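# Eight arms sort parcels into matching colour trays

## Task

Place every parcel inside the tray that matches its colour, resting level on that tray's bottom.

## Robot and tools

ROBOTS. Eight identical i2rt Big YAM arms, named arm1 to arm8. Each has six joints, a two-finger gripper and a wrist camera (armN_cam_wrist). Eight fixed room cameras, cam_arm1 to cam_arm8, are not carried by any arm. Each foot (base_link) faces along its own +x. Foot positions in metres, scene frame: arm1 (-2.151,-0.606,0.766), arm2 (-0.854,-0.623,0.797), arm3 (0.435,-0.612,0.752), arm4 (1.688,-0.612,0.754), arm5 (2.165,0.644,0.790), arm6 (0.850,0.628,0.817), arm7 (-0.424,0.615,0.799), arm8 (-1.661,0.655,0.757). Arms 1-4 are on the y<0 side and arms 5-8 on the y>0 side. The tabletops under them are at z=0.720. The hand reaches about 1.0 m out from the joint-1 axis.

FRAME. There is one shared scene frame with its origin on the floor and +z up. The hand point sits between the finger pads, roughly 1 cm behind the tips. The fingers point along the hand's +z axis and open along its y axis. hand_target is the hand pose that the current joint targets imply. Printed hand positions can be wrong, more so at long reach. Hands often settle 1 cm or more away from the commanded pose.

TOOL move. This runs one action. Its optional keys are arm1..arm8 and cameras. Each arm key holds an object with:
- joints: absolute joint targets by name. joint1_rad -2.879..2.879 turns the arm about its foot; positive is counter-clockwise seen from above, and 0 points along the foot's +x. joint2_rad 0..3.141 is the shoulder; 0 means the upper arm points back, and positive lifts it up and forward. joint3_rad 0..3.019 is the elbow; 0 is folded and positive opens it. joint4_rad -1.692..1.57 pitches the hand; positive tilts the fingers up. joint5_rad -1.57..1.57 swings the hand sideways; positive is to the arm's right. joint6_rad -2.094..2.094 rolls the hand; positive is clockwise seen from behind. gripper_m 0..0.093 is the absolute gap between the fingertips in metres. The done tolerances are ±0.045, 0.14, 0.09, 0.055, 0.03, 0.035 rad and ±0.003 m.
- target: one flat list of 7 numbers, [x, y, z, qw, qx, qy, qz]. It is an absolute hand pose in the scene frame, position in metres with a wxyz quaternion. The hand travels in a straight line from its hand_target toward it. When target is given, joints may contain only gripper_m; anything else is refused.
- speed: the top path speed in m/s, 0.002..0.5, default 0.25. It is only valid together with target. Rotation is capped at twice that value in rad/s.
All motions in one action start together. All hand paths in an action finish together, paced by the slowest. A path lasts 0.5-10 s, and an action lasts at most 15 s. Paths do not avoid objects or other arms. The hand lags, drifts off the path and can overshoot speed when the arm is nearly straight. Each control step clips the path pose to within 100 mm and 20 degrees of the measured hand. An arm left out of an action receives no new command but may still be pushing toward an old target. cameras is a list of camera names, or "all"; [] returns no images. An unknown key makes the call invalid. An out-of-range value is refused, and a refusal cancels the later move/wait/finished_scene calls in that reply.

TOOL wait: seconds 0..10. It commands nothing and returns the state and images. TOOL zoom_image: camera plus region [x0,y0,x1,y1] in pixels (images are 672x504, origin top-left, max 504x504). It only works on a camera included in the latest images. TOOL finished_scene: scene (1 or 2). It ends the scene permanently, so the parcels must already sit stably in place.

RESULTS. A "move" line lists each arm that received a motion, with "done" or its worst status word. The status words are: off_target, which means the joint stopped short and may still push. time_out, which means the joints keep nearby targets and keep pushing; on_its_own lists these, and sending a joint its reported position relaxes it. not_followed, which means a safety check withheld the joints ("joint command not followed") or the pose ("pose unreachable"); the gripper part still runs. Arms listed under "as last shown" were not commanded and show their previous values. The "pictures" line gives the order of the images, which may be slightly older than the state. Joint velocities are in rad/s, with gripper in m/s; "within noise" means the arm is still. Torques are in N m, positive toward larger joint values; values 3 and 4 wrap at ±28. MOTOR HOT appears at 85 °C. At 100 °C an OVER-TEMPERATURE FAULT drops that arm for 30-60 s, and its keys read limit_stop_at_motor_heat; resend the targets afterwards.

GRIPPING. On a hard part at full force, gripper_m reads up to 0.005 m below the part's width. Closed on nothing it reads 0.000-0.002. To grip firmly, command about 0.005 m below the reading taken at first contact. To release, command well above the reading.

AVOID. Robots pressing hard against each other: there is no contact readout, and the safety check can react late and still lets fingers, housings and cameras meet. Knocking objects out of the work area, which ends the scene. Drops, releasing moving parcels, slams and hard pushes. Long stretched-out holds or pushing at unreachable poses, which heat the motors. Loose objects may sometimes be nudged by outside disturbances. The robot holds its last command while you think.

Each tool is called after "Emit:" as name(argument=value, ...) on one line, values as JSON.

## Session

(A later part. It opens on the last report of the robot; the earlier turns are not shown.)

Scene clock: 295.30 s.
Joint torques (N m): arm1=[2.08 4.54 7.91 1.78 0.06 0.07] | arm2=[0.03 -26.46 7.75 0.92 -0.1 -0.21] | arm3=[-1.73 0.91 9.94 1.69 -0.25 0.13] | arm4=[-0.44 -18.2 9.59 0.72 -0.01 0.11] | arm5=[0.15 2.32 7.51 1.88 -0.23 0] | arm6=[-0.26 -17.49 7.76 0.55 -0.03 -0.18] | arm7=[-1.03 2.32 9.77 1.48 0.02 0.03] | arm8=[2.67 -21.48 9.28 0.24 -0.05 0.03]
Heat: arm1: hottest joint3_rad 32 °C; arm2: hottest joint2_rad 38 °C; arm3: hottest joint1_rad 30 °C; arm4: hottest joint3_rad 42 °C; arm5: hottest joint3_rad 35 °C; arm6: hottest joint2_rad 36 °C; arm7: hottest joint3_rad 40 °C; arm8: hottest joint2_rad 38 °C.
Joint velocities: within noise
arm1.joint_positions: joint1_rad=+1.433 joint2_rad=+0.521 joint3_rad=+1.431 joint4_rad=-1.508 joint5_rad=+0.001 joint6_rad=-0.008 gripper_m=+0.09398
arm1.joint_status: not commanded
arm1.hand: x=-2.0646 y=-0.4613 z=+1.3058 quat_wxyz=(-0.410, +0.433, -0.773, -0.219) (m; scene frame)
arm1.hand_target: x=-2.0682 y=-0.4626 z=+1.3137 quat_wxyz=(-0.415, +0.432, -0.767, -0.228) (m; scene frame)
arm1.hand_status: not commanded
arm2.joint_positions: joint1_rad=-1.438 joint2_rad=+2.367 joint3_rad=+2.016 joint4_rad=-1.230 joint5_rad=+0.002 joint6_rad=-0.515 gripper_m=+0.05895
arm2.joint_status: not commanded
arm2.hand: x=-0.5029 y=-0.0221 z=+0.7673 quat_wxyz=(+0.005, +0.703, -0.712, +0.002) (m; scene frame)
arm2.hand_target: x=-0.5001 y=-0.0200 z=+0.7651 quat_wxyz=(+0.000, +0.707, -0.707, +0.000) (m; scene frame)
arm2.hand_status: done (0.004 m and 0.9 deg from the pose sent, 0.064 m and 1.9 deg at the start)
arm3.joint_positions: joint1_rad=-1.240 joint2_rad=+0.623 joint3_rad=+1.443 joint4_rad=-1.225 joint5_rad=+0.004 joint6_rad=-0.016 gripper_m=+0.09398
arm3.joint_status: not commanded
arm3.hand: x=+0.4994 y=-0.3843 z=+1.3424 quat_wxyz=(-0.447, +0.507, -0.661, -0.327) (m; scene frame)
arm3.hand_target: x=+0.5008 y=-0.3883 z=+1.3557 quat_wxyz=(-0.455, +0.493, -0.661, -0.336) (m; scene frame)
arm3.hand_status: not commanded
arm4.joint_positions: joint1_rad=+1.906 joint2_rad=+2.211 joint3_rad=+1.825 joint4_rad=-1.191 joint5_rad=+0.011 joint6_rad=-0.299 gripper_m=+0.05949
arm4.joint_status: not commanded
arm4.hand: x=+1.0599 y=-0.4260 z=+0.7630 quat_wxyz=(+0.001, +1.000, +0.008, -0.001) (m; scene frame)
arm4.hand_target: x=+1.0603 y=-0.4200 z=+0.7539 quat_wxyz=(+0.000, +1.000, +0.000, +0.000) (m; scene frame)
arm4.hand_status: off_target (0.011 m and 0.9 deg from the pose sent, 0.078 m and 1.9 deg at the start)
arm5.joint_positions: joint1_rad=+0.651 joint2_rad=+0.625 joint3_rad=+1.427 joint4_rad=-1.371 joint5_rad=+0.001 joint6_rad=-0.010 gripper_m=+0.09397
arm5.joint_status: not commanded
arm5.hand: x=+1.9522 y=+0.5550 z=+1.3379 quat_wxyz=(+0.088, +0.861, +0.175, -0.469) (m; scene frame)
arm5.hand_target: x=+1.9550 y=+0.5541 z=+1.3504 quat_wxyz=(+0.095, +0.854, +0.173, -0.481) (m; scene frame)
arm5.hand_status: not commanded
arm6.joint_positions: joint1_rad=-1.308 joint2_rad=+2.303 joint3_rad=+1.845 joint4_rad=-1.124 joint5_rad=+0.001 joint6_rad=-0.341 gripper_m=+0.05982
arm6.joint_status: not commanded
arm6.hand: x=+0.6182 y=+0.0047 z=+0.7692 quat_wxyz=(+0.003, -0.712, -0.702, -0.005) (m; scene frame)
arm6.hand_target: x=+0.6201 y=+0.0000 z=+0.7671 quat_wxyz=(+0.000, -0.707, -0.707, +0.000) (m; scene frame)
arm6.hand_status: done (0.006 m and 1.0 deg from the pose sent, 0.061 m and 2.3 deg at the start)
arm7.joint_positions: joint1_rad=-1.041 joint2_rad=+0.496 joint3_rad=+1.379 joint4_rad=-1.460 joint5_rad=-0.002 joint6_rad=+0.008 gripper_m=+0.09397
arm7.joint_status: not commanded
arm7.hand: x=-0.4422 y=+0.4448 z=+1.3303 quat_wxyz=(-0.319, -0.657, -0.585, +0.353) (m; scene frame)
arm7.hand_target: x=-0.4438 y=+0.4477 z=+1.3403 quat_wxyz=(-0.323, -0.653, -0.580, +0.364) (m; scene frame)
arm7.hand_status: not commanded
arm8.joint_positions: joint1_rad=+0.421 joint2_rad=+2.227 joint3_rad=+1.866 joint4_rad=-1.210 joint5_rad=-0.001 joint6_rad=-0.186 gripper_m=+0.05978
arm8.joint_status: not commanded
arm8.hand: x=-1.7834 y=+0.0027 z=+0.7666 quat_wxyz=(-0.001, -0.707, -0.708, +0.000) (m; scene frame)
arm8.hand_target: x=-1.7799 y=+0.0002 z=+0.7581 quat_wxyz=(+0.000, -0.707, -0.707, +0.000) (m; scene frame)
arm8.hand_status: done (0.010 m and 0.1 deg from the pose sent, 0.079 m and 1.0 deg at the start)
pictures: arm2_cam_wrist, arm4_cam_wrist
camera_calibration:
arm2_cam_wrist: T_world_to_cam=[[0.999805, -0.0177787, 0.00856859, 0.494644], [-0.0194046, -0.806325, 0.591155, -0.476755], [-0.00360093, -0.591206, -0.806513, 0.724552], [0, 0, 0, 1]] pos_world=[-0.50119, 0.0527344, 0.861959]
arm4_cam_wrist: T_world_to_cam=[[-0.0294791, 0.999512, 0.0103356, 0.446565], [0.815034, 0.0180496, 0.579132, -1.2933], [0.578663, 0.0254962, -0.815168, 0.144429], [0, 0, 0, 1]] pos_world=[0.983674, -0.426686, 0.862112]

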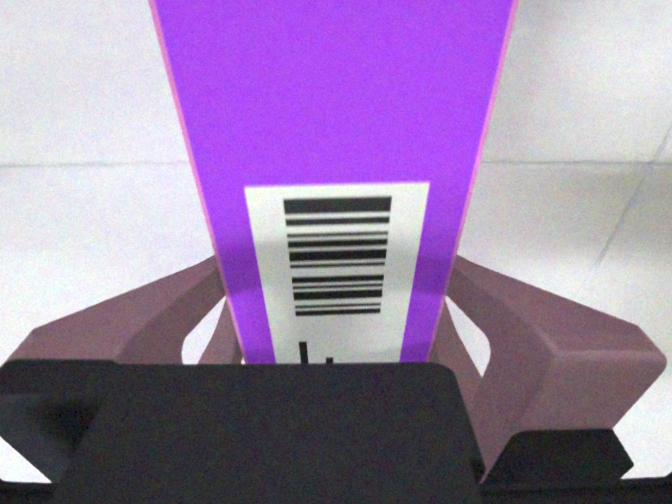

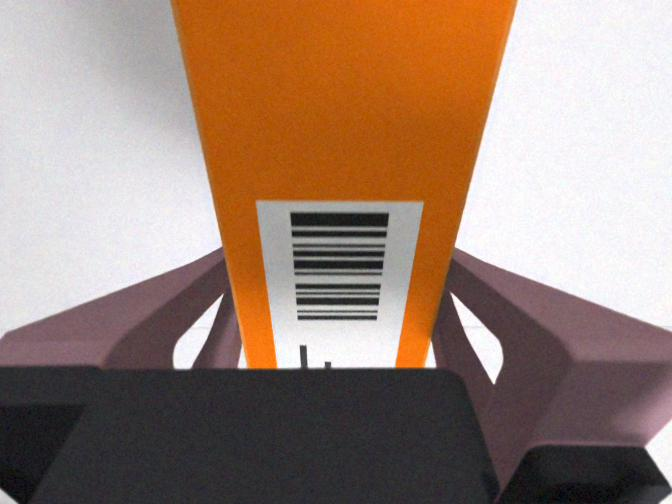

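Emit:
move(arm8={"joints":{"gripper_m":0.092}}, arm2={"joints":{"gripper_m":0.092}}, arm4={"joints":{"gripper_m":0.092}}, arm6={"joints":{"gripper_m":0.092}}, cameras=[])

Emit:
move(arm8={"target":[-1.783,0.0,0.9,0,0.7071,0.7071,0]}, arm2={"target":[-0.503,-0.02,0.9,0,0.7071,-0.7071,0]}, arm4={"target":[1.06,-0.423,0.9,0,1,0,0]}, arm6={"target":[0.618,0.0,0.9,0,0.7071,0.7071,0]}, cameras=[])

Emit:
move(arm8={"target":[-1.73,0.3,1.05,0,0.7071,0.7071,0]}, arm2={"target":[-0.68,-0.32,1.05,0,0.7071,-0.7071,0]}, arm4={"target":[1.35,-0.49,1.05,0,1,0,0]}, arm6={"target":[0.72,0.31,1.05,0,0.7071,0.7071,0]}, cameras=["cam_arm2"])

Emit:
move(arm1={"target":[-1.783,0.013,0.88,0,0.7071,-0.7071,0]}, arm7={"target":[-0.503,-0.032,0.88,0,0.7071,0.7071,0]}, arm3={"target":[0.618,0.015,0.88,0,0.7071,-0.7071,0]}, cameras=["arm1_cam_wrist","arm7_cam_wrist","arm3_cam_wrist"])

Scene clock: 320.30 s.
Joint torques (N m): arm1=[2.55 4.48 7.82 1.69 0.04 0.06] | arm2=[0.03 -26.58 7.86 0.92 -0.1 -0.21] | arm3=[-1.67 1.03 9.92 1.7 -0.25 0.13] | arm4=[-0.44 -18.2 9.61 0.72 -0.02 0.11] | arm5=[0.38 3.43 7.35 1.88 -0.18 0.02] | arm6=[-0.26 -17.38 7.79 0.58 -0.04 -0.18] | arm7=[-1.03 2.43 9.83 1.47 0.02 0.04] | arm8=[2.55 -21.48 9.28 0.25 -0.05 0.03]
Heat: arm1: hottest joint3_rad 32 °C; arm2: hottest joint2_rad 38 °C; arm3: hottest joint1_rad 30 °C; arm4: hottest joint2_rad 40 °C; arm5: hottest joint3_rad 35 °C; arm6: hottest joint2_rad 35 °C; arm7: hottest joint3_rad 41 °C; arm8: hottest joint2_rad 36 °C.
move: arm2 done; arm4 done; arm6 done; arm8 done
Joint velocities: within noise
arm1, arm3, arm5, arm7: as last shown
arm2.joint_positions: joint1_rad=-1.438 joint2_rad=+2.367 joint3_rad=+2.016 joint4_rad=-1.230 joint5_rad=+0.002 joint6_rad=-0.515 gripper_m=+0.09182
arm2.joint_status: all done
arm2.hand: x=-0.5029 y=-0.0221 z=+0.7673 quat_wxyz=(+0.005, +0.703, -0.712, +0.002) (m; scene frame)
arm2.hand_target: x=-0.5001 y=-0.0200 z=+0.7651 quat_wxyz=(+0.000, +0.707, -0.707, +0.000) (m; scene frame)
arm2.hand_status: not commanded
arm4.joint_positions: joint1_rad=+1.906 joint2_rad=+2.211 joint3_rad=+1.825 joint4_rad=-1.191 joint5_rad=+0.011 joint6_rad=-0.299 gripper_m=+0.09181
arm4.joint_status: all done
arm4.hand: x=+1.0599 y=-0.4260 z=+0.7630 quat_wxyz=(+0.001, +1.000, +0.008, -0.001) (m; scene frame)
arm4.hand_target: x=+1.0603 y=-0.4200 z=+0.7539 quat_wxyz=(+0.000, +1.000, +0.000, +0.000) (m; scene frame)
arm4.hand_status: not commanded
arm6.joint_positions: joint1_rad=-1.308 joint2_rad=+2.303 joint3_rad=+1.845 joint4_rad=-1.124 joint5_rad=+0.001 joint6_rad=-0.342 gripper_m=+0.09178
arm6.joint_status: all done
arm6.hand: x=+0.6182 y=+0.0047 z=+0.7692 quat_wxyz=(+0.003, -0.712, -0.702, -0.005) (m; scene frame)
arm6.hand_target: x=+0.6201 y=+0.0000 z=+0.7671 quat_wxyz=(+0.000, -0.707, -0.707, +0.000) (m; scene frame)
arm6.hand_status: not commanded
arm8.joint_positions: joint1_rad=+0.421 joint2_rad=+2.227 joint3_rad=+1.866 joint4_rad=-1.210 joint5_rad=-0.001 joint6_rad=-0.186 gripper_m=+0.09183
arm8.joint_status: all done
arm8.hand: x=-1.7834 y=+0.0027 z=+0.7666 quat_wxyz=(-0.001, -0.707, -0.708, +0.000) (m; scene frame)
arm8.hand_target: x=-1.7799 y=+0.0002 z=+0.7581 quat_wxyz=(+0.000, -0.707, -0.707, +0.000) (m; scene frame)
arm8.hand_status: not commanded
pictures: none
No camera images: "cameras" was empty.

Scene clock: 321.80 s.
Joint torques (N m): arm1=[2.26 4.66 7.98 1.72 0.04 0.08] | arm2=[0.38 -25 11.78 0.06 -0.1 -0.17] | arm3=[-1.61 1.03 9.89 1.7 -0.25 0.13] | arm4=[0.21 -17.32 14.61 -0.21 -0.02 0.12] | arm5=[-0.5 2.9 7.43 1.8 -0.2 0.09] | arm6=[-0.44 -17.96 12.15 -0.25 -0.04 -0.18] | arm7=[-1.2 2.26 9.76 1.44 0.03 0.03] | arm8=[2.08 -21.25 13.93 -0.58 -0.04 -0.02]
Heat: arm1: hottest joint3_rad 32 °C; arm2: hottest joint2_rad 38 °C; arm3: hottest joint1_rad 30 °C; arm4: hottest joint2_rad 40 °C; arm5: hottest joint3_rad 35 °C; arm6: hottest joint2_rad 35 °C; arm7: hottest joint3_rad 41 °C; arm8: hottest joint2_rad 36 °C.
move: arm2 off_target; arm4 off_target; arm6 off_target; arm8 off_target
Joint velocities: within noise
arm1, arm3, arm5, arm7: as last shown
arm1.hand_target: x=-2.0682 y=-0.4626 z=+1.3136 quat_wxyz=(-0.415, +0.432, -0.767, -0.228) (m; scene frame)
arm2.joint_positions: joint1_rad=-1.438 joint2_rad=+2.250 joint3_rad=+2.140 joint4_rad=-1.481 joint5_rad=+0.002 joint6_rad=-0.515 gripper_m=+0.09193
arm2.joint_status: not commanded
arm2.hand: x=-0.5074 y=-0.0300 z=+0.8923 quat_wxyz=(+0.010, +0.703, -0.711, +0.003) (m; scene frame)
arm2.hand_target: x=-0.5033 y=-0.0204 z=+0.9002 quat_wxyz=(-0.001, +0.707, -0.707, +0.000) (m; scene frame)
arm2.hand_status: off_target (0.013 m and 1.4 deg from the pose sent, 0.133 m and 0.9 deg at the start)
arm4.joint_positions: joint1_rad=+1.906 joint2_rad=+2.100 joint3_rad=+1.982 joint4_rad=-1.485 joint5_rad=+0.011 joint6_rad=-0.294 gripper_m=+0.09190
arm4.joint_status: not commanded
arm4.hand: x=+1.0725 y=-0.4280 z=+0.8914 quat_wxyz=(+0.004, +1.000, +0.005, +0.011) (m; scene frame)
arm4.hand_target: x=+1.0607 y=-0.4231 z=+0.9001 quat_wxyz=(+0.000, +1.000, +0.000, -0.001) (m; scene frame)
arm4.hand_status: off_target (0.016 m and 1.5 deg from the pose sent, 0.137 m and 0.9 deg at the start; pose on its path clipped on 1 of 45 steps)
arm6.joint_positions: joint1_rad=-1.308 joint2_rad=+2.186 joint3_rad=+1.935 joint4_rad=-1.366 joint5_rad=+0.001 joint6_rad=-0.345 gripper_m=+0.09187
arm6.joint_status: not commanded
arm6.hand: x=+0.6221 y=+0.0152 z=+0.8771 quat_wxyz=(+0.011, -0.711, -0.703, -0.021) (m; scene frame)
arm6.hand_target: x=+0.6185 y=+0.0009 z=+0.9003 quat_wxyz=(+0.000, -0.707, -0.707, +0.000) (m; scene frame)
arm6.hand_status: off_target (0.028 m and 2.8 deg from the pose sent, 0.131 m and 1.0 deg at the start; pose on its path clipped on 2 of 45 steps)
arm8.joint_positions: joint1_rad=+0.421 joint2_rad=+2.133 joint3_rad=+2.037 joint4_rad=-1.500 joint5_rad=-0.001 joint6_rad=-0.186 gripper_m=+0.09192
arm8.joint_status: not commanded
arm8.hand: x=-1.7818 y=+0.0114 z=+0.8904 quat_wxyz=(+0.006, -0.707, -0.708, -0.010) (m; scene frame)
arm8.hand_target: x=-1.7828 y=+0.0006 z=+0.9001 quat_wxyz=(+0.000, -0.707, -0.707, +0.000) (m; scene frame)
arm8.hand_status: off_target (0.015 m and 1.4 deg from the pose sent, 0.133 m and 0.1 deg at the start; pose on its path clipped on 3 of 45 steps)
pictures: none
No camera images: "cameras" was empty.

Scene clock: 324.17 s.
Joint torques (N m): arm1=[2.32 4.54 7.97 1.76 0.01 0.08] | arm2=[0.79 -9.88 7.97 0.17 -0.1 -0.11] | arm3=[-1.79 0.91 9.91 1.73 -0.25 0.14] | arm4=[-1.38 -7.59 9.65 -0.23 -0.02 -0.06] | arm5=[0.03 3.31 7.39 1.76 -0.17 0.08] | arm6=[-1.38 -6.89 8.55 -0.17 -0.04 -0.18] | arm7=[-0.91 2.32 9.8 1.43 0.02 0.03] | arm8=[1.44 -9 9.17 -0.58 -0.05 -0.06]
Heat: arm1: hottest joint3_rad 32 °C; arm2: hottest joint2_rad 38 °C; arm3: hottest joint1_rad 30 °C; arm4: hottest joint3_rad 41 °C; arm5: hottest joint3_rad 35 °C; arm6: hottest joint2_rad 35 °C; arm7: hottest joint3_rad 41 °C; arm8: hottest joint2_rad 36 °C.
move: arm2 done; arm4 done; arm6 done; arm8 done
Joint velocities: within noise
arm1, arm3, arm5, arm7: as last shown
arm1.hand_target: x=-2.0682 y=-0.4626 z=+1.3137 quat_wxyz=(-0.415, +0.432, -0.767, -0.228) (m; scene frame)
arm2.joint_positions: joint1_rad=-1.436 joint2_rad=+1.251 joint3_rad=+1.222 joint4_rad=-1.526 joint5_rad=+0.002 joint6_rad=-0.515 gripper_m=+0.09193
arm2.joint_status: not commanded
arm2.hand: x=-0.6761 y=-0.3185 z=+1.0521 quat_wxyz=(-0.008, +0.703, -0.711, -0.002) (m; scene frame)
arm2.hand_target: x=-0.6800 y=-0.3199 z=+1.0501 quat_wxyz=(+0.000, +0.707, -0.707, +0.000) (m; scene frame)
arm2.hand_status: done (0.005 m and 1.1 deg from the pose sent, 0.373 m and 1.4 deg at the start)
arm4.joint_positions: joint1_rad=+1.879 joint2_rad=+1.290 joint3_rad=+1.366 joint4_rad=-1.636 joint5_rad=+0.011 joint6_rad=-0.318 gripper_m=+0.09190
arm4.joint_status: not commanded
arm4.hand: x=+1.3436 y=-0.4946 z=+1.0530 quat_wxyz=(-0.002, +1.000, +0.004, -0.010) (m; scene frame)
arm4.hand_target: x=+1.3499 y=-0.4901 z=+1.0500 quat_wxyz=(+0.000, +1.000, +0.000, +0.000) (m; scene frame)
arm4.hand_status: done (0.008 m and 1.2 deg from the pose sent, 0.326 m and 1.5 deg at the start)
arm6.joint_positions: joint1_rad=-1.329 joint2_rad=+1.251 joint3_rad=+1.155 joint4_rad=-1.477 joint5_rad=+0.001 joint6_rad=-0.378 gripper_m=+0.09187
arm6.joint_status: not commanded
arm6.hand: x=+0.7225 y=+0.3060 z=+1.0459 quat_wxyz=(+0.001, -0.706, -0.708, -0.001) (m; scene frame)
arm6.hand_target: x=+0.7200 y=+0.3099 z=+1.0500 quat_wxyz=(+0.000, -0.707, -0.707, +0.000) (m; scene frame)
arm6.hand_status: done (0.006 m and 0.2 deg from the pose sent, 0.355 m and 2.8 deg at the start)
arm8.joint_positions: joint1_rad=+0.421 joint2_rad=+1.289 joint3_rad=+1.358 joint4_rad=-1.627 joint5_rad=-0.001 joint6_rad=-0.186 gripper_m=+0.09192
arm8.joint_status: not commanded
arm8.hand: x=-1.7286 y=+0.2960 z=+1.0517 quat_wxyz=(-0.004, -0.707, -0.708, +0.005) (m; scene frame)
arm8.hand_target: x=-1.7299 y=+0.3000 z=+1.0500 quat_wxyz=(+0.000, -0.707, -0.707, +0.000) (m; scene frame)
arm8.hand_status: done (0.005 m and 0.8 deg from the pose sent, 0.334 m and 1.4 deg at the start)
pictures: cam_arm2

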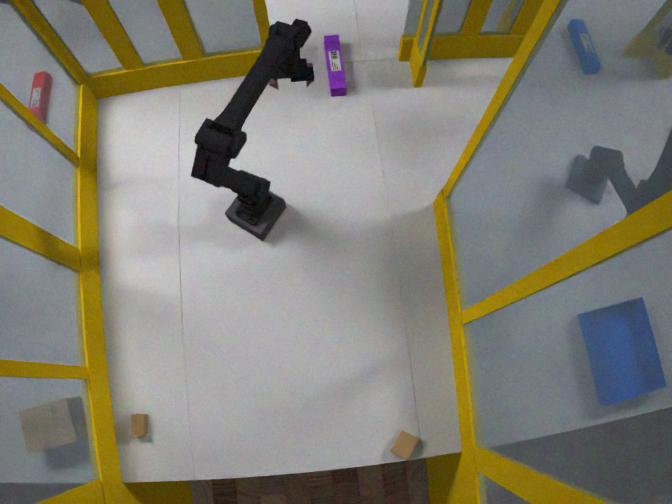

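Scene clock: 328.20 s.
Joint torques (N m): arm1=[2.02 -20.42 12.42 -0.25 0.13 -0.08] | arm2=[0.79 -9.88 7.97 0.17 -0.1 -0.1] | arm3=[0.44 -22.83 13.91 -0.34 0.02 -0.22] | arm4=[-1.32 -7.59 9.65 -0.23 -0.02 -0.03] | arm5=[-0.56 2.9 7.35 1.81 -0.19 0.04] | arm6=[-1.49 -6.89 8.55 -0.16 -0.04 -0.18] | arm7=[-0.21 -16.67 14.72 -0.34 0.08 0.02] | arm8=[1.49 -9.05 9.13 -0.5 -0.03 -0.05]
Heat: arm1: hottest joint3_rad 33 °C; arm2: hottest joint2_rad 37 °C; arm3: hottest joint1_rad 30 °C; arm4: hottest joint3_rad 41 °C; arm5: hottest joint3_rad 35 °C; arm6: hottest joint2_rad 35 °C; arm7: hottest joint3_rad 41 °C; arm8: hottest joint2_rad 36 °C.
move: arm1 off_target; arm3 off_target; arm7 off_target
Joint velocities: within noise
arm1.joint_positions: joint1_rad=+1.444 joint2_rad=+2.316 joint3_rad=+2.321 joint4_rad=-1.579 joint5_rad=-0.011 joint6_rad=-0.531 gripper_m=+0.09398
arm1.joint_status: not commanded
arm1.hand: x=-1.7815 y=+0.0005 z=+0.8794 quat_wxyz=(+0.006, +0.700, -0.714, +0.000) (m; scene frame)
arm1.hand_target: x=-1.7833 y=+0.0125 z=+0.8801 quat_wxyz=(-0.001, +0.707, -0.707, +0.000) (m; scene frame)
arm1.hand_status: off_target (0.013 m and 1.3 deg from the pose sent, 0.697 m and 63.1 deg at the start)
arm2, arm4, arm5, arm6, arm8: as last shown
arm2.hand_target: x=-0.6800 y=-0.3200 z=+1.0501 quat_wxyz=(+0.000, +0.707, -0.707, +0.000) (m; scene frame)
arm3.joint_positions: joint1_rad=-1.258 joint2_rad=+2.110 joint3_rad=+1.925 joint4_rad=-1.434 joint5_rad=-0.007 joint6_rad=-0.268 gripper_m=+0.09398
arm3.joint_status: not commanded
arm3.hand: x=+0.6215 y=-0.0021 z=+0.8609 quat_wxyz=(+0.019, +0.696, -0.718, +0.008) (m; scene frame)
arm3.hand_target: x=+0.6175 y=+0.0139 z=+0.8802 quat_wxyz=(-0.001, +0.707, -0.707, +0.000) (m; scene frame)
arm3.hand_status: off_target (0.026 m and 2.9 deg from the pose sent, 0.622 m and 68.7 deg at the start)
arm4.hand_target: x=+1.3499 y=-0.4902 z=+1.0500 quat_wxyz=(+0.000, +1.000, +0.000, +0.000) (m; scene frame)
arm6.hand: x=+0.7225 y=+0.3061 z=+1.0459 quat_wxyz=(+0.001, -0.706, -0.708, -0.001) (m; scene frame)
arm6.hand_target: x=+0.7201 y=+0.3100 z=+1.0500 quat_wxyz=(+0.000, -0.707, -0.707, +0.000) (m; scene frame)
arm7.joint_positions: joint1_rad=-1.057 joint2_rad=+2.108 joint3_rad=+1.828 joint4_rad=-1.322 joint5_rad=-0.004 joint6_rad=-0.113 gripper_m=+0.09397
arm7.joint_status: not commanded
arm7.hand: x=-0.5028 y=-0.0138 z=+0.8671 quat_wxyz=(+0.009, -0.712, -0.702, -0.014) (m; scene frame)
arm7.hand_target: x=-0.5030 y=-0.0310 z=+0.8802 quat_wxyz=(+0.000, -0.707, -0.707, +0.001) (m; scene frame)
arm7.hand_status: off_target (0.022 m and 2.1 deg from the pose sent, 0.658 m and 57.1 deg at the start)
pictures: arm1_cam_wrist, arm3_cam_wrist, arm7_cam_wrist
camera_calibration:
arm1_cam_wrist: T_world_to_cam=[[0.999284, -0.0356957, -0.0125574, 1.79234], [-0.021767, -0.813703, 0.580873, -0.544479], [-0.0309527, -0.580183, -0.813898, 0.78752], [0, 0, 0, 1]] pos_world=[-1.77853, 0.0778401, 0.979741]
arm3_cam_wrist: T_world_to_cam=[[0.999357, -0.0355218, -0.00482486, -0.618115], [-0.0251055, -0.789588, 0.613123, -0.508009], [-0.0255889, -0.612608, -0.789973, 0.818685], [0, 0, 0, 1]] pos_world=[0.625913, 0.0784588, 0.955229]
arm7_cam_wrist: T_world_to_cam=[[-0.999976, -0.00297212, 0.00623454, -0.511378], [0.00134063, 0.801981, 0.597347, -0.499832], [-0.00677538, 0.597342, -0.801958, 0.821521], [0, 0, 0, 1]] pos_world=[-0.50513, -0.0913923, 0.960587]

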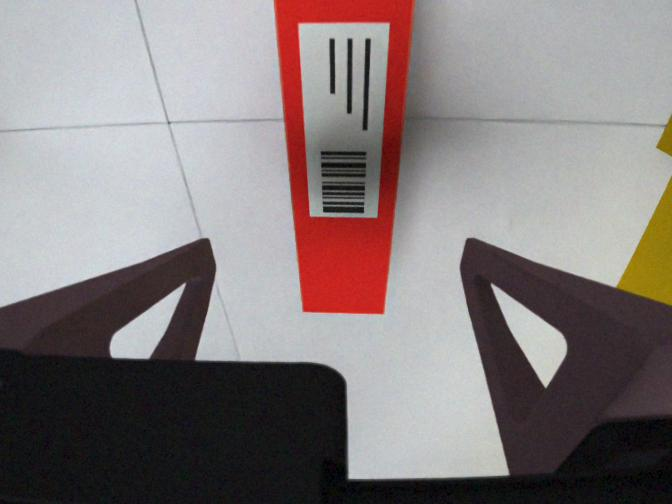

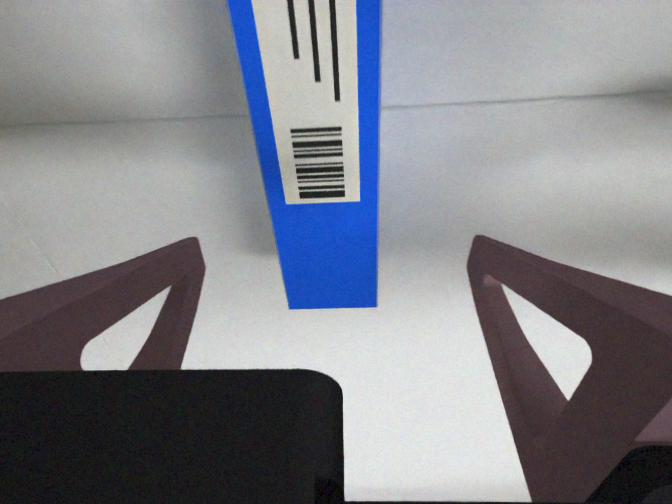

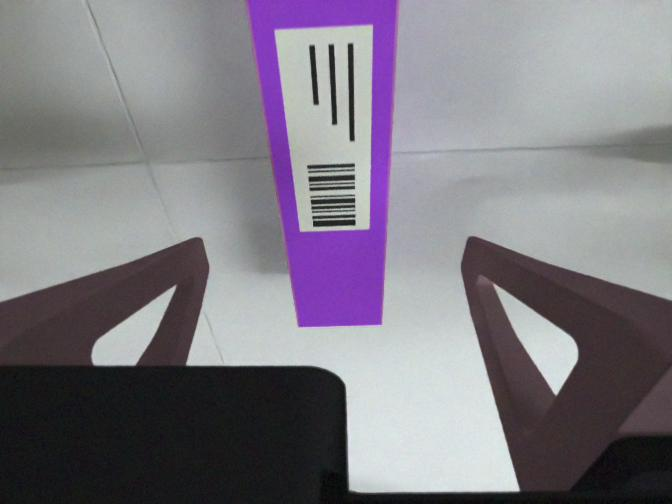

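Emit:
move(arm1={"target":[-1.779,0.020,0.760,0,0.7071,-0.7071,0],"speed":0.15}, arm7={"target":[-0.504,-0.033,0.762,0,0.6934,0.7206,0],"speed":0.15}, arm3={"target":[0.610,0.030,0.762,0,0.7206,-0.6934,0],"speed":0.15}, cameras=[])

Emit:
move(arm1={"joints":{"gripper_m":0.045}}, arm7={"joints":{"gripper_m":0.045}}, arm3={"joints":{"gripper_m":0.045}}, cameras=["arm1_cam_wrist","arm7_cam_wrist","arm3_cam_wrist"])

Scene clock: 350.87 s.
Joint torques (N m): arm1=[1.79 -21.89 8.73 0.69 0.14 -0.06] | arm2=[0.73 -9.88 7.97 0.17 -0.1 -0.1] | arm3=[0.56 -24.18 9.26 0.61 0 -0.23] | arm4=[-1.32 -7.59 9.65 -0.23 -0.02 -0.03] | arm5=[-0.21 2.67 7.39 1.89 -0.19 0.05] | arm6=[-1.44 -6.89 8.55 -0.14 -0.04 -0.17] | arm7=[-0.09 -17.85 8.62 0.54 0.06 0.03] | arm8=[1.55 -8.94 9.25 -0.5 -0.04 -0.08]
Heat: arm1: hottest joint3_rad 38 °C; arm2: hottest joint2_rad 35 °C; arm3: hottest joint3_rad 31 °C; arm4: hottest joint3_rad 41 °C; arm5: hottest joint3_rad 35 °C; arm6: hottest joint3_rad 35 °C; arm7: hottest joint3_rad 46 °C; arm8: hottest joint2_rad 35 °C.
move: arm1 off_target; arm3 off_target; arm7 done
Joint velocities: arm1=[within noise] | arm2=[-0.005 -0.005 0.002 -0.012 -0.168 -0.022 -0.001] | arm3=[within noise] | arm4=[within noise] | arm5=[within noise] | arm6=[within noise] | arm7=[within noise] | arm8=[within noise]
arm1.joint_positions: joint1_rad=+1.444 joint2_rad=+2.413 joint3_rad=+2.212 joint4_rad=-1.363 joint5_rad=-0.011 joint6_rad=-0.531 gripper_m=+0.09398
arm1.joint_status: not commanded
arm1.hand: x=-1.7730 y=+0.0130 z=+0.7706 quat_wxyz=(+0.000, +0.700, -0.714, -0.001) (m; scene frame)
arm1.hand_target: x=-1.7792 y=+0.0197 z=+0.7601 quat_wxyz=(+0.000, +0.707, -0.707, +0.000) (m; scene frame)
arm1.hand_status: off_target (0.014 m and 1.1 deg from the pose sent, 0.121 m and 1.3 deg at the start)
arm2, arm4, arm5, arm6, arm8: as last shown
arm3.joint_positions: joint1_rad=-1.240 joint2_rad=+2.237 joint3_rad=+1.869 joint4_rad=-1.231 joint5_rad=-0.007 joint6_rad=-0.288 gripper_m=+0.09398
arm3.joint_status: not commanded
arm3.hand: x=+0.6164 y=+0.0213 z=+0.7592 quat_wxyz=(+0.010, +0.710, -0.704, +0.004) (m; scene frame)
arm3.hand_target: x=+0.6098 y=+0.0299 z=+0.7621 quat_wxyz=(+0.000, +0.721, -0.693, +0.000) (m; scene frame)
arm3.hand_status: off_target (0.011 m and 2.2 deg from the pose sent, 0.105 m and 4.6 deg at the start)
arm7.joint_positions: joint1_rad=-1.057 joint2_rad=+2.237 joint3_rad=+1.781 joint4_rad=-1.110 joint5_rad=-0.004 joint6_rad=-0.152 gripper_m=+0.09397
arm7.joint_status: not commanded
arm7.hand: x=-0.5053 y=-0.0332 z=+0.7698 quat_wxyz=(-0.002, -0.698, -0.717, +0.000) (m; scene frame)
arm7.hand_target: x=-0.5041 y=-0.0330 z=+0.7621 quat_wxyz=(+0.000, -0.694, -0.720, +0.000) (m; scene frame)
arm7.hand_status: done (0.008 m and 0.7 deg from the pose sent, 0.107 m and 3.5 deg at the start)
pictures: none
No camera images: "cameras" was empty.

Scene clock: 351.53 s.
Joint torques (N m): arm1=[2.02 -21.77 8.77 0.73 0.09 -0.05] | arm2=[0.79 -9.88 7.97 0.17 -0.1 -0.1] | arm3=[0.44 -24 9.28 0.59 0 -0.21] | arm4=[-1.32 -7.65 9.65 -0.23 -0.02 -0.03] | arm5=[-0.44 3.19 7.34 1.76 -0.17 0.07] | arm6=[-1.49 -6.77 8.55 -0.14 -0.04 -0.18] | arm7=[-0.03 -17.61 8.64 0.54 0.05 0.03] | arm8=[1.67 -8.82 9.18 -0.57 -0.04 -0.06]
Heat: arm1: hottest joint3_rad 38 °C; arm2: hottest joint2_rad 35 °C; arm3: hottest joint3_rad 31 °C; arm4: hottest joint3_rad 41 °C; arm5: hottest joint3_rad 35 °C; arm6: hottest joint3_rad 35 °C; arm7: hottest joint3_rad 46 °C; arm8: hottest joint2_rad 35 °C.
move: arm1 off_target; arm3 off_target; arm7 off_target
Joint velocities: within noise
arm1.joint_positions: joint1_rad=+1.445 joint2_rad=+2.413 joint3_rad=+2.212 joint4_rad=-1.362 joint5_rad=-0.010 joint6_rad=-0.531 gripper_m=+0.05919
arm1.joint_status: gripper_m off_target (ended at +0.05923, target +0.04500)
arm1.hand: x=-1.7733 y=+0.0134 z=+0.7706 quat_wxyz=(+0.000, +0.701, -0.714, -0.001) (m; scene frame)
arm1.hand_target: x=-1.7791 y=+0.0197 z=+0.7602 quat_wxyz=(+0.000, +0.707, -0.707, +0.000) (m; scene frame)
arm1.hand_status: not commanded
arm2, arm4, arm5, arm6, arm8: as last shown
arm2.hand_target: x=-0.6799 y=-0.3200 z=+1.0501 quat_wxyz=(+0.000, +0.707, -0.707, +0.000) (m; scene frame)
arm3.joint_positions: joint1_rad=-1.240 joint2_rad=+2.237 joint3_rad=+1.869 joint4_rad=-1.231 joint5_rad=-0.007 joint6_rad=-0.288 gripper_m=+0.05868
arm3.joint_status: gripper_m off_target (ended at +0.05871, target +0.04500)
arm3.hand: x=+0.6164 y=+0.0214 z=+0.7592 quat_wxyz=(+0.010, +0.710, -0.704, +0.004) (m; scene frame)
arm3.hand_target: x=+0.6098 y=+0.0299 z=+0.7621 quat_wxyz=(+0.000, +0.721, -0.693, +0.000) (m; scene frame)
arm3.hand_status: not commanded
arm7.joint_positions: joint1_rad=-1.057 joint2_rad=+2.237 joint3_rad=+1.781 joint4_rad=-1.110 joint5_rad=-0.004 joint6_rad=-0.153 gripper_m=+0.05971
arm7.joint_status: gripper_m off_target (ended at +0.05973, target +0.04500)
arm7.hand: x=-0.5053 y=-0.0332 z=+0.7698 quat_wxyz=(-0.002, -0.697, -0.717, +0.000) (m; scene frame)
arm7.hand_target: x=-0.5041 y=-0.0330 z=+0.7621 quat_wxyz=(+0.000, -0.693, -0.721, +0.000) (m; scene frame)
arm7.hand_status: not commanded
pictures: arm1_cam_wrist, arm3_cam_wrist, arm7_cam_wrist
camera_calibration:
arm1_cam_wrist: T_world_to_cam=[[0.999405, -0.0339868, -0.00593406, 1.7783], [-0.0244489, -0.819023, 0.573239, -0.469413], [-0.0243427, -0.572753, -0.819367, 0.722551], [0, 0, 0, 1]] pos_world=[-1.77113, 0.0898213, 0.871673]
arm3_cam_wrist: T_world_to_cam=[[0.999994, 0.00349134, 0.0000326602, -0.617677], [0.00277926, -0.801631, 0.597813, -0.432573], [0.00211335, -0.597809, -0.801636, 0.744064], [0, 0, 0, 1]] pos_world=[0.617303, 0.100201, 0.855086]
arm7_cam_wrist: T_world_to_cam=[[-0.99901, -0.0431174, 0.0109281, -0.517813], [-0.0292723, 0.822272, 0.568341, -0.418653], [-0.0334912, 0.567458, -0.822721, 0.756561], [0, 0, 0, 1]] pos_world=[-0.504217, -0.107396, 0.866034]

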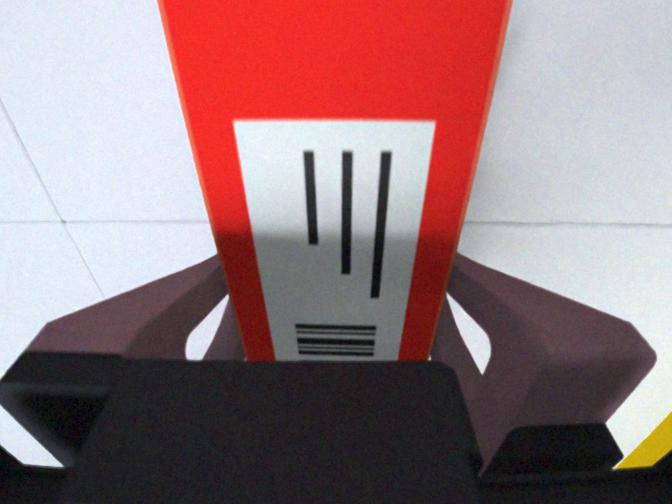

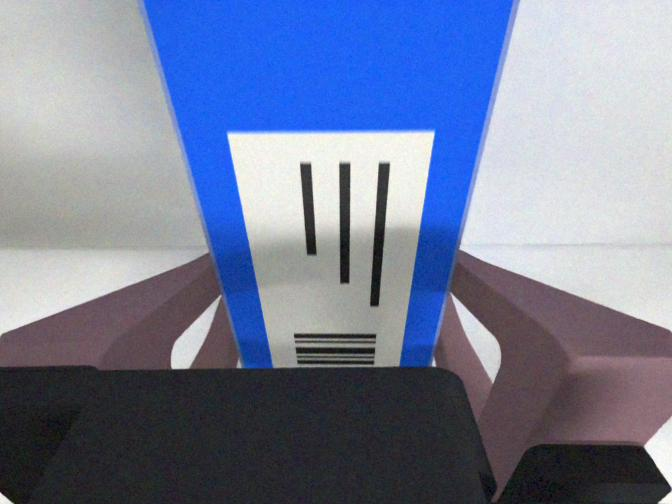

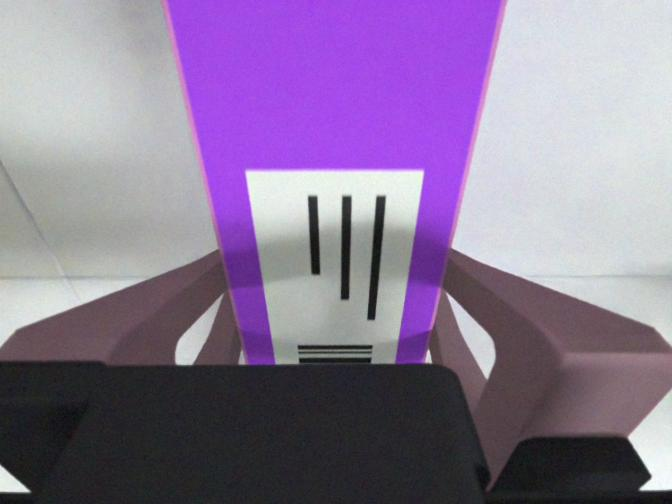

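Emit:
move(arm1={"target":[-1.951,-0.283,1.03,0,0.7071,-0.7071,0],"speed":0.22}, arm7={"target":[-0.470,0.238,1.03,0,0.6934,0.7206,0],"speed":0.22}, arm3={"target":[0.540,-0.247,1.03,0,0.7206,-0.6934,0],"speed":0.22}, cameras=["cam_arm3"])

Emit:
move(arm1={"joints":{"joint6_rad":-1.3}}, arm7={"joints":{"joint6_rad":1.3}}, arm3={"joints":{"joint6_rad":-1.4}}, cameras=["cam_arm1","cam_arm7","cam_arm3"])

Scene clock: 382.57 s.
Joint torques (N m): arm1=[0.32 -8.35 7.99 -0.08 0.07 -0.07] | arm2=[0.79 -9.88 7.97 0.17 -0.1 -0.1] | arm3=[-0.91 -12.98 9.88 -0.27 0 -0.23] | arm4=[-1.32 -7.65 9.65 -0.23 -0.03 -0.03] | arm5=[-0.56 2.9 7.46 1.78 -0.15 0.07] | arm6=[-1.49 -6.89 8.51 -0.16 -0.04 -0.18] | arm7=[-0.09 -9 8.96 -0.25 0.06 0.04] | arm8=[1.55 -8.76 9.16 -0.5 -0.03 -0.08]
Heat: arm1: hottest joint3_rad 35 °C; arm2: hottest joint3_rad 35 °C; arm3: hottest joint2_rad 32 °C; arm4: hottest joint3_rad 40 °C; arm5: hottest joint3_rad 35 °C; arm6: hottest joint3_rad 35 °C; arm7: hottest joint3_rad 40 °C; arm8: hottest joint3_rad 34 °C.
move: arm1 done; arm3 done; arm7 done
Joint velocities: within noise
arm1.joint_positions: joint1_rad=+1.444 joint2_rad=+1.317 joint3_rad=+1.327 joint4_rad=-1.548 joint5_rad=-0.010 joint6_rad=-0.555 gripper_m=+0.05920
arm1.joint_status: not commanded
arm1.hand: x=-1.9532 y=-0.2768 z=+1.0356 quat_wxyz=(-0.012, +0.709, -0.705, -0.004) (m; scene frame)
arm1.hand_target: x=-1.9511 y=-0.2830 z=+1.0301 quat_wxyz=(+0.000, +0.707, -0.707, +0.000) (m; scene frame)
arm1.hand_status: done (0.009 m and 1.5 deg from the pose sent, 0.432 m and 1.1 deg at the start)
arm2, arm4, arm5, arm6, arm8: as last shown
arm3.joint_positions: joint1_rad=-1.240 joint2_rad=+1.352 joint3_rad=+1.351 joint4_rad=-1.584 joint5_rad=-0.007 joint6_rad=-0.304 gripper_m=+0.05868
arm3.joint_status: not commanded
arm3.hand: x=+0.5392 y=-0.2437 z=+1.0233 quat_wxyz=(+0.004, +0.716, -0.698, +0.000) (m; scene frame)
arm3.hand_target: x=+0.5399 y=-0.2469 z=+1.0300 quat_wxyz=(+0.000, +0.721, -0.693, +0.000) (m; scene frame)
arm3.hand_status: done (0.007 m and 0.9 deg from the pose sent, 0.389 m and 2.1 deg at the start)
arm6.hand_target: x=+0.7201 y=+0.3099 z=+1.0500 quat_wxyz=(+0.000, -0.707, -0.707, +0.000) (m; scene frame)
arm7.joint_positions: joint1_rad=-1.057 joint2_rad=+1.336 joint3_rad=+1.247 joint4_rad=-1.461 joint5_rad=-0.004 joint6_rad=-0.153 gripper_m=+0.05971
arm7.joint_status: not commanded
arm7.hand: x=-0.4716 y=+0.2318 z=+1.0330 quat_wxyz=(-0.007, -0.697, -0.717, +0.006) (m; scene frame)
arm7.hand_target: x=-0.4701 y=+0.2380 z=+1.0300 quat_wxyz=(+0.000, -0.693, -0.721, +0.000) (m; scene frame)
arm7.hand_status: done (0.007 m and 1.2 deg from the pose sent, 0.377 m and 0.6 deg at the start)
pictures: cam_arm3

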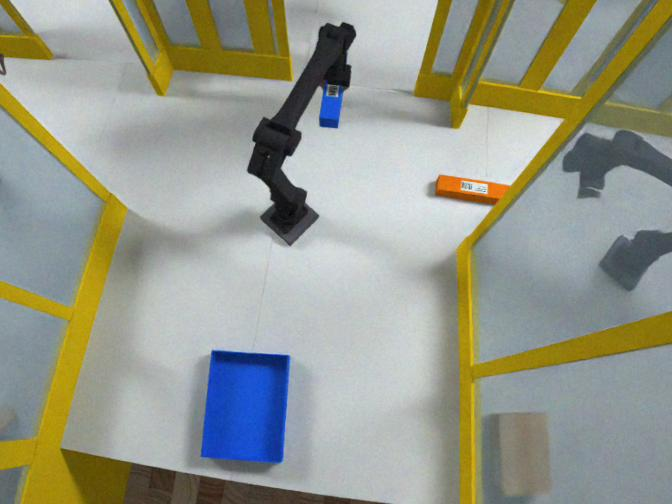

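Scene clock: 384.80 s.
Joint torques (N m): arm1=[0.26 -8.06 7.91 -0.16 0.05 -0.06] | arm2=[0.79 -9.82 7.97 0.17 -0.1 -0.11] | arm3=[-0.91 -12.51 9.65 -0.32 -0.07 -0.24] | arm4=[-1.32 -7.65 9.65 -0.24 -0.03 -0.03] | arm5=[0.15 3.08 7.32 1.85 -0.19 0.04] | arm6=[-1.49 -6.89 8.57 -0.17 -0.04 -0.18] | arm7=[-0.21 -9.05 8.92 -0.31 0.16 0.21] | arm8=[1.61 -8.82 9.18 -0.53 -0.06 -0.08]
Heat: arm1: hottest joint3_rad 35 °C; arm2: hottest joint3_rad 35 °C; arm3: hottest joint2_rad 32 °C; arm4: hottest joint3_rad 40 °C; arm5: hottest joint3_rad 35 °C; arm6: hottest joint3_rad 35 °C; arm7: hottest joint3_rad 40 °C; arm8: hottest joint3_rad 34 °C.
move: arm1 done; arm3 done; arm7 done
Joint velocities: within noise
arm1.joint_positions: joint1_rad=+1.444 joint2_rad=+1.317 joint3_rad=+1.327 joint4_rad=-1.548 joint5_rad=-0.010 joint6_rad=-1.292 gripper_m=+0.05919
arm1.joint_status: all done
arm1.hand: x=-1.9532 y=-0.2768 z=+1.0356 quat_wxyz=(-0.013, +0.915, -0.403, +0.001) (m; scene frame)
arm1.hand_target: x=-1.9511 y=-0.2830 z=+1.0301 quat_wxyz=(+0.000, +0.914, -0.405, +0.000) (m; scene frame)
arm1.hand_status: not commanded
arm2, arm4, arm6, arm8: as last shown
arm3.joint_positions: joint1_rad=-1.240 joint2_rad=+1.352 joint3_rad=+1.351 joint4_rad=-1.584 joint5_rad=-0.007 joint6_rad=-1.383 gripper_m=+0.05866
arm3.joint_status: all done
arm3.hand: x=+0.5392 y=-0.2438 z=+1.0233 quat_wxyz=(+0.003, +0.973, -0.232, -0.002) (m; scene frame)
arm3.hand_target: x=+0.5399 y=-0.2470 z=+1.0300 quat_wxyz=(+0.000, +0.974, -0.225, +0.000) (m; scene frame)
arm3.hand_status: not commanded
arm5.joint_positions: joint1_rad=+0.651 joint2_rad=+0.625 joint3_rad=+1.427 joint4_rad=-1.371 joint5_rad=+0.001 joint6_rad=-0.010 gripper_m=+0.09397
arm5.joint_status: not commanded
arm5.hand: x=+1.9522 y=+0.5550 z=+1.3379 quat_wxyz=(+0.088, +0.861, +0.175, -0.469) (m; scene frame)
arm5.hand_target: x=+1.9550 y=+0.5541 z=+1.3504 quat_wxyz=(+0.095, +0.854, +0.173, -0.481) (m; scene frame)
arm5.hand_status: not commanded
arm7.joint_positions: joint1_rad=-1.057 joint2_rad=+1.336 joint3_rad=+1.247 joint4_rad=-1.461 joint5_rad=-0.004 joint6_rad=+1.291 gripper_m=+0.05971
arm7.joint_status: all done
arm7.hand: x=-0.4716 y=+0.2318 z=+1.0330 quat_wxyz=(-0.009, -0.997, -0.077, +0.000) (m; scene frame)
arm7.hand_target: x=-0.4701 y=+0.2380 z=+1.0300 quat_wxyz=(+0.000, -0.997, -0.074, +0.000) (m; scene frame)
arm7.hand_status: not commanded
pictures: cam_arm1, cam_arm3, cam_arm7

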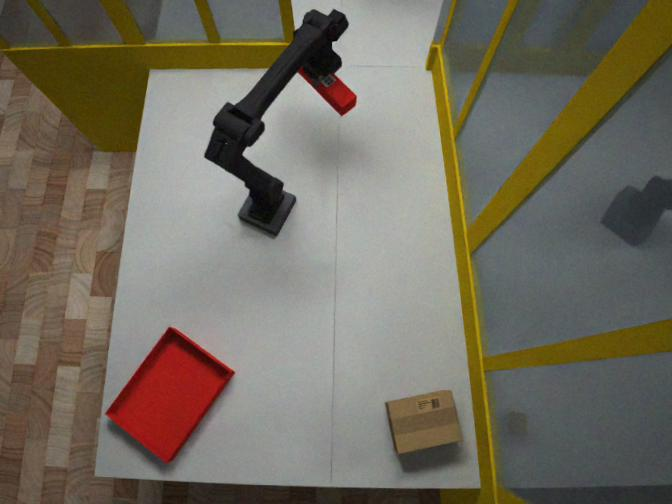

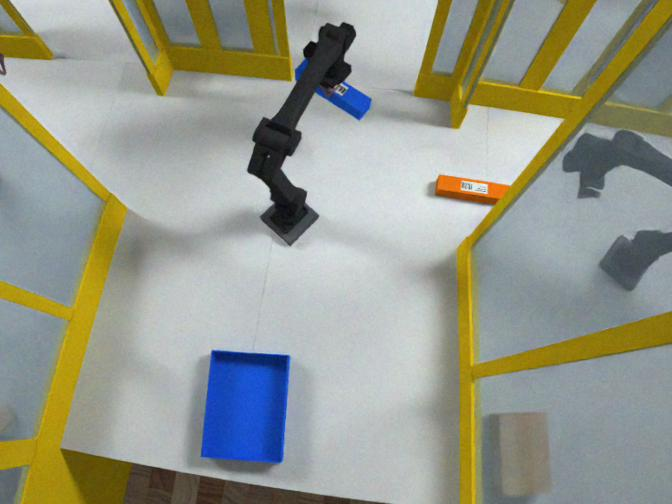

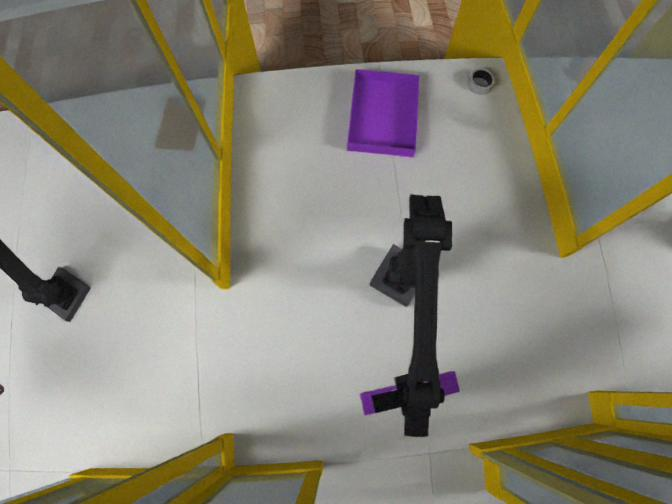

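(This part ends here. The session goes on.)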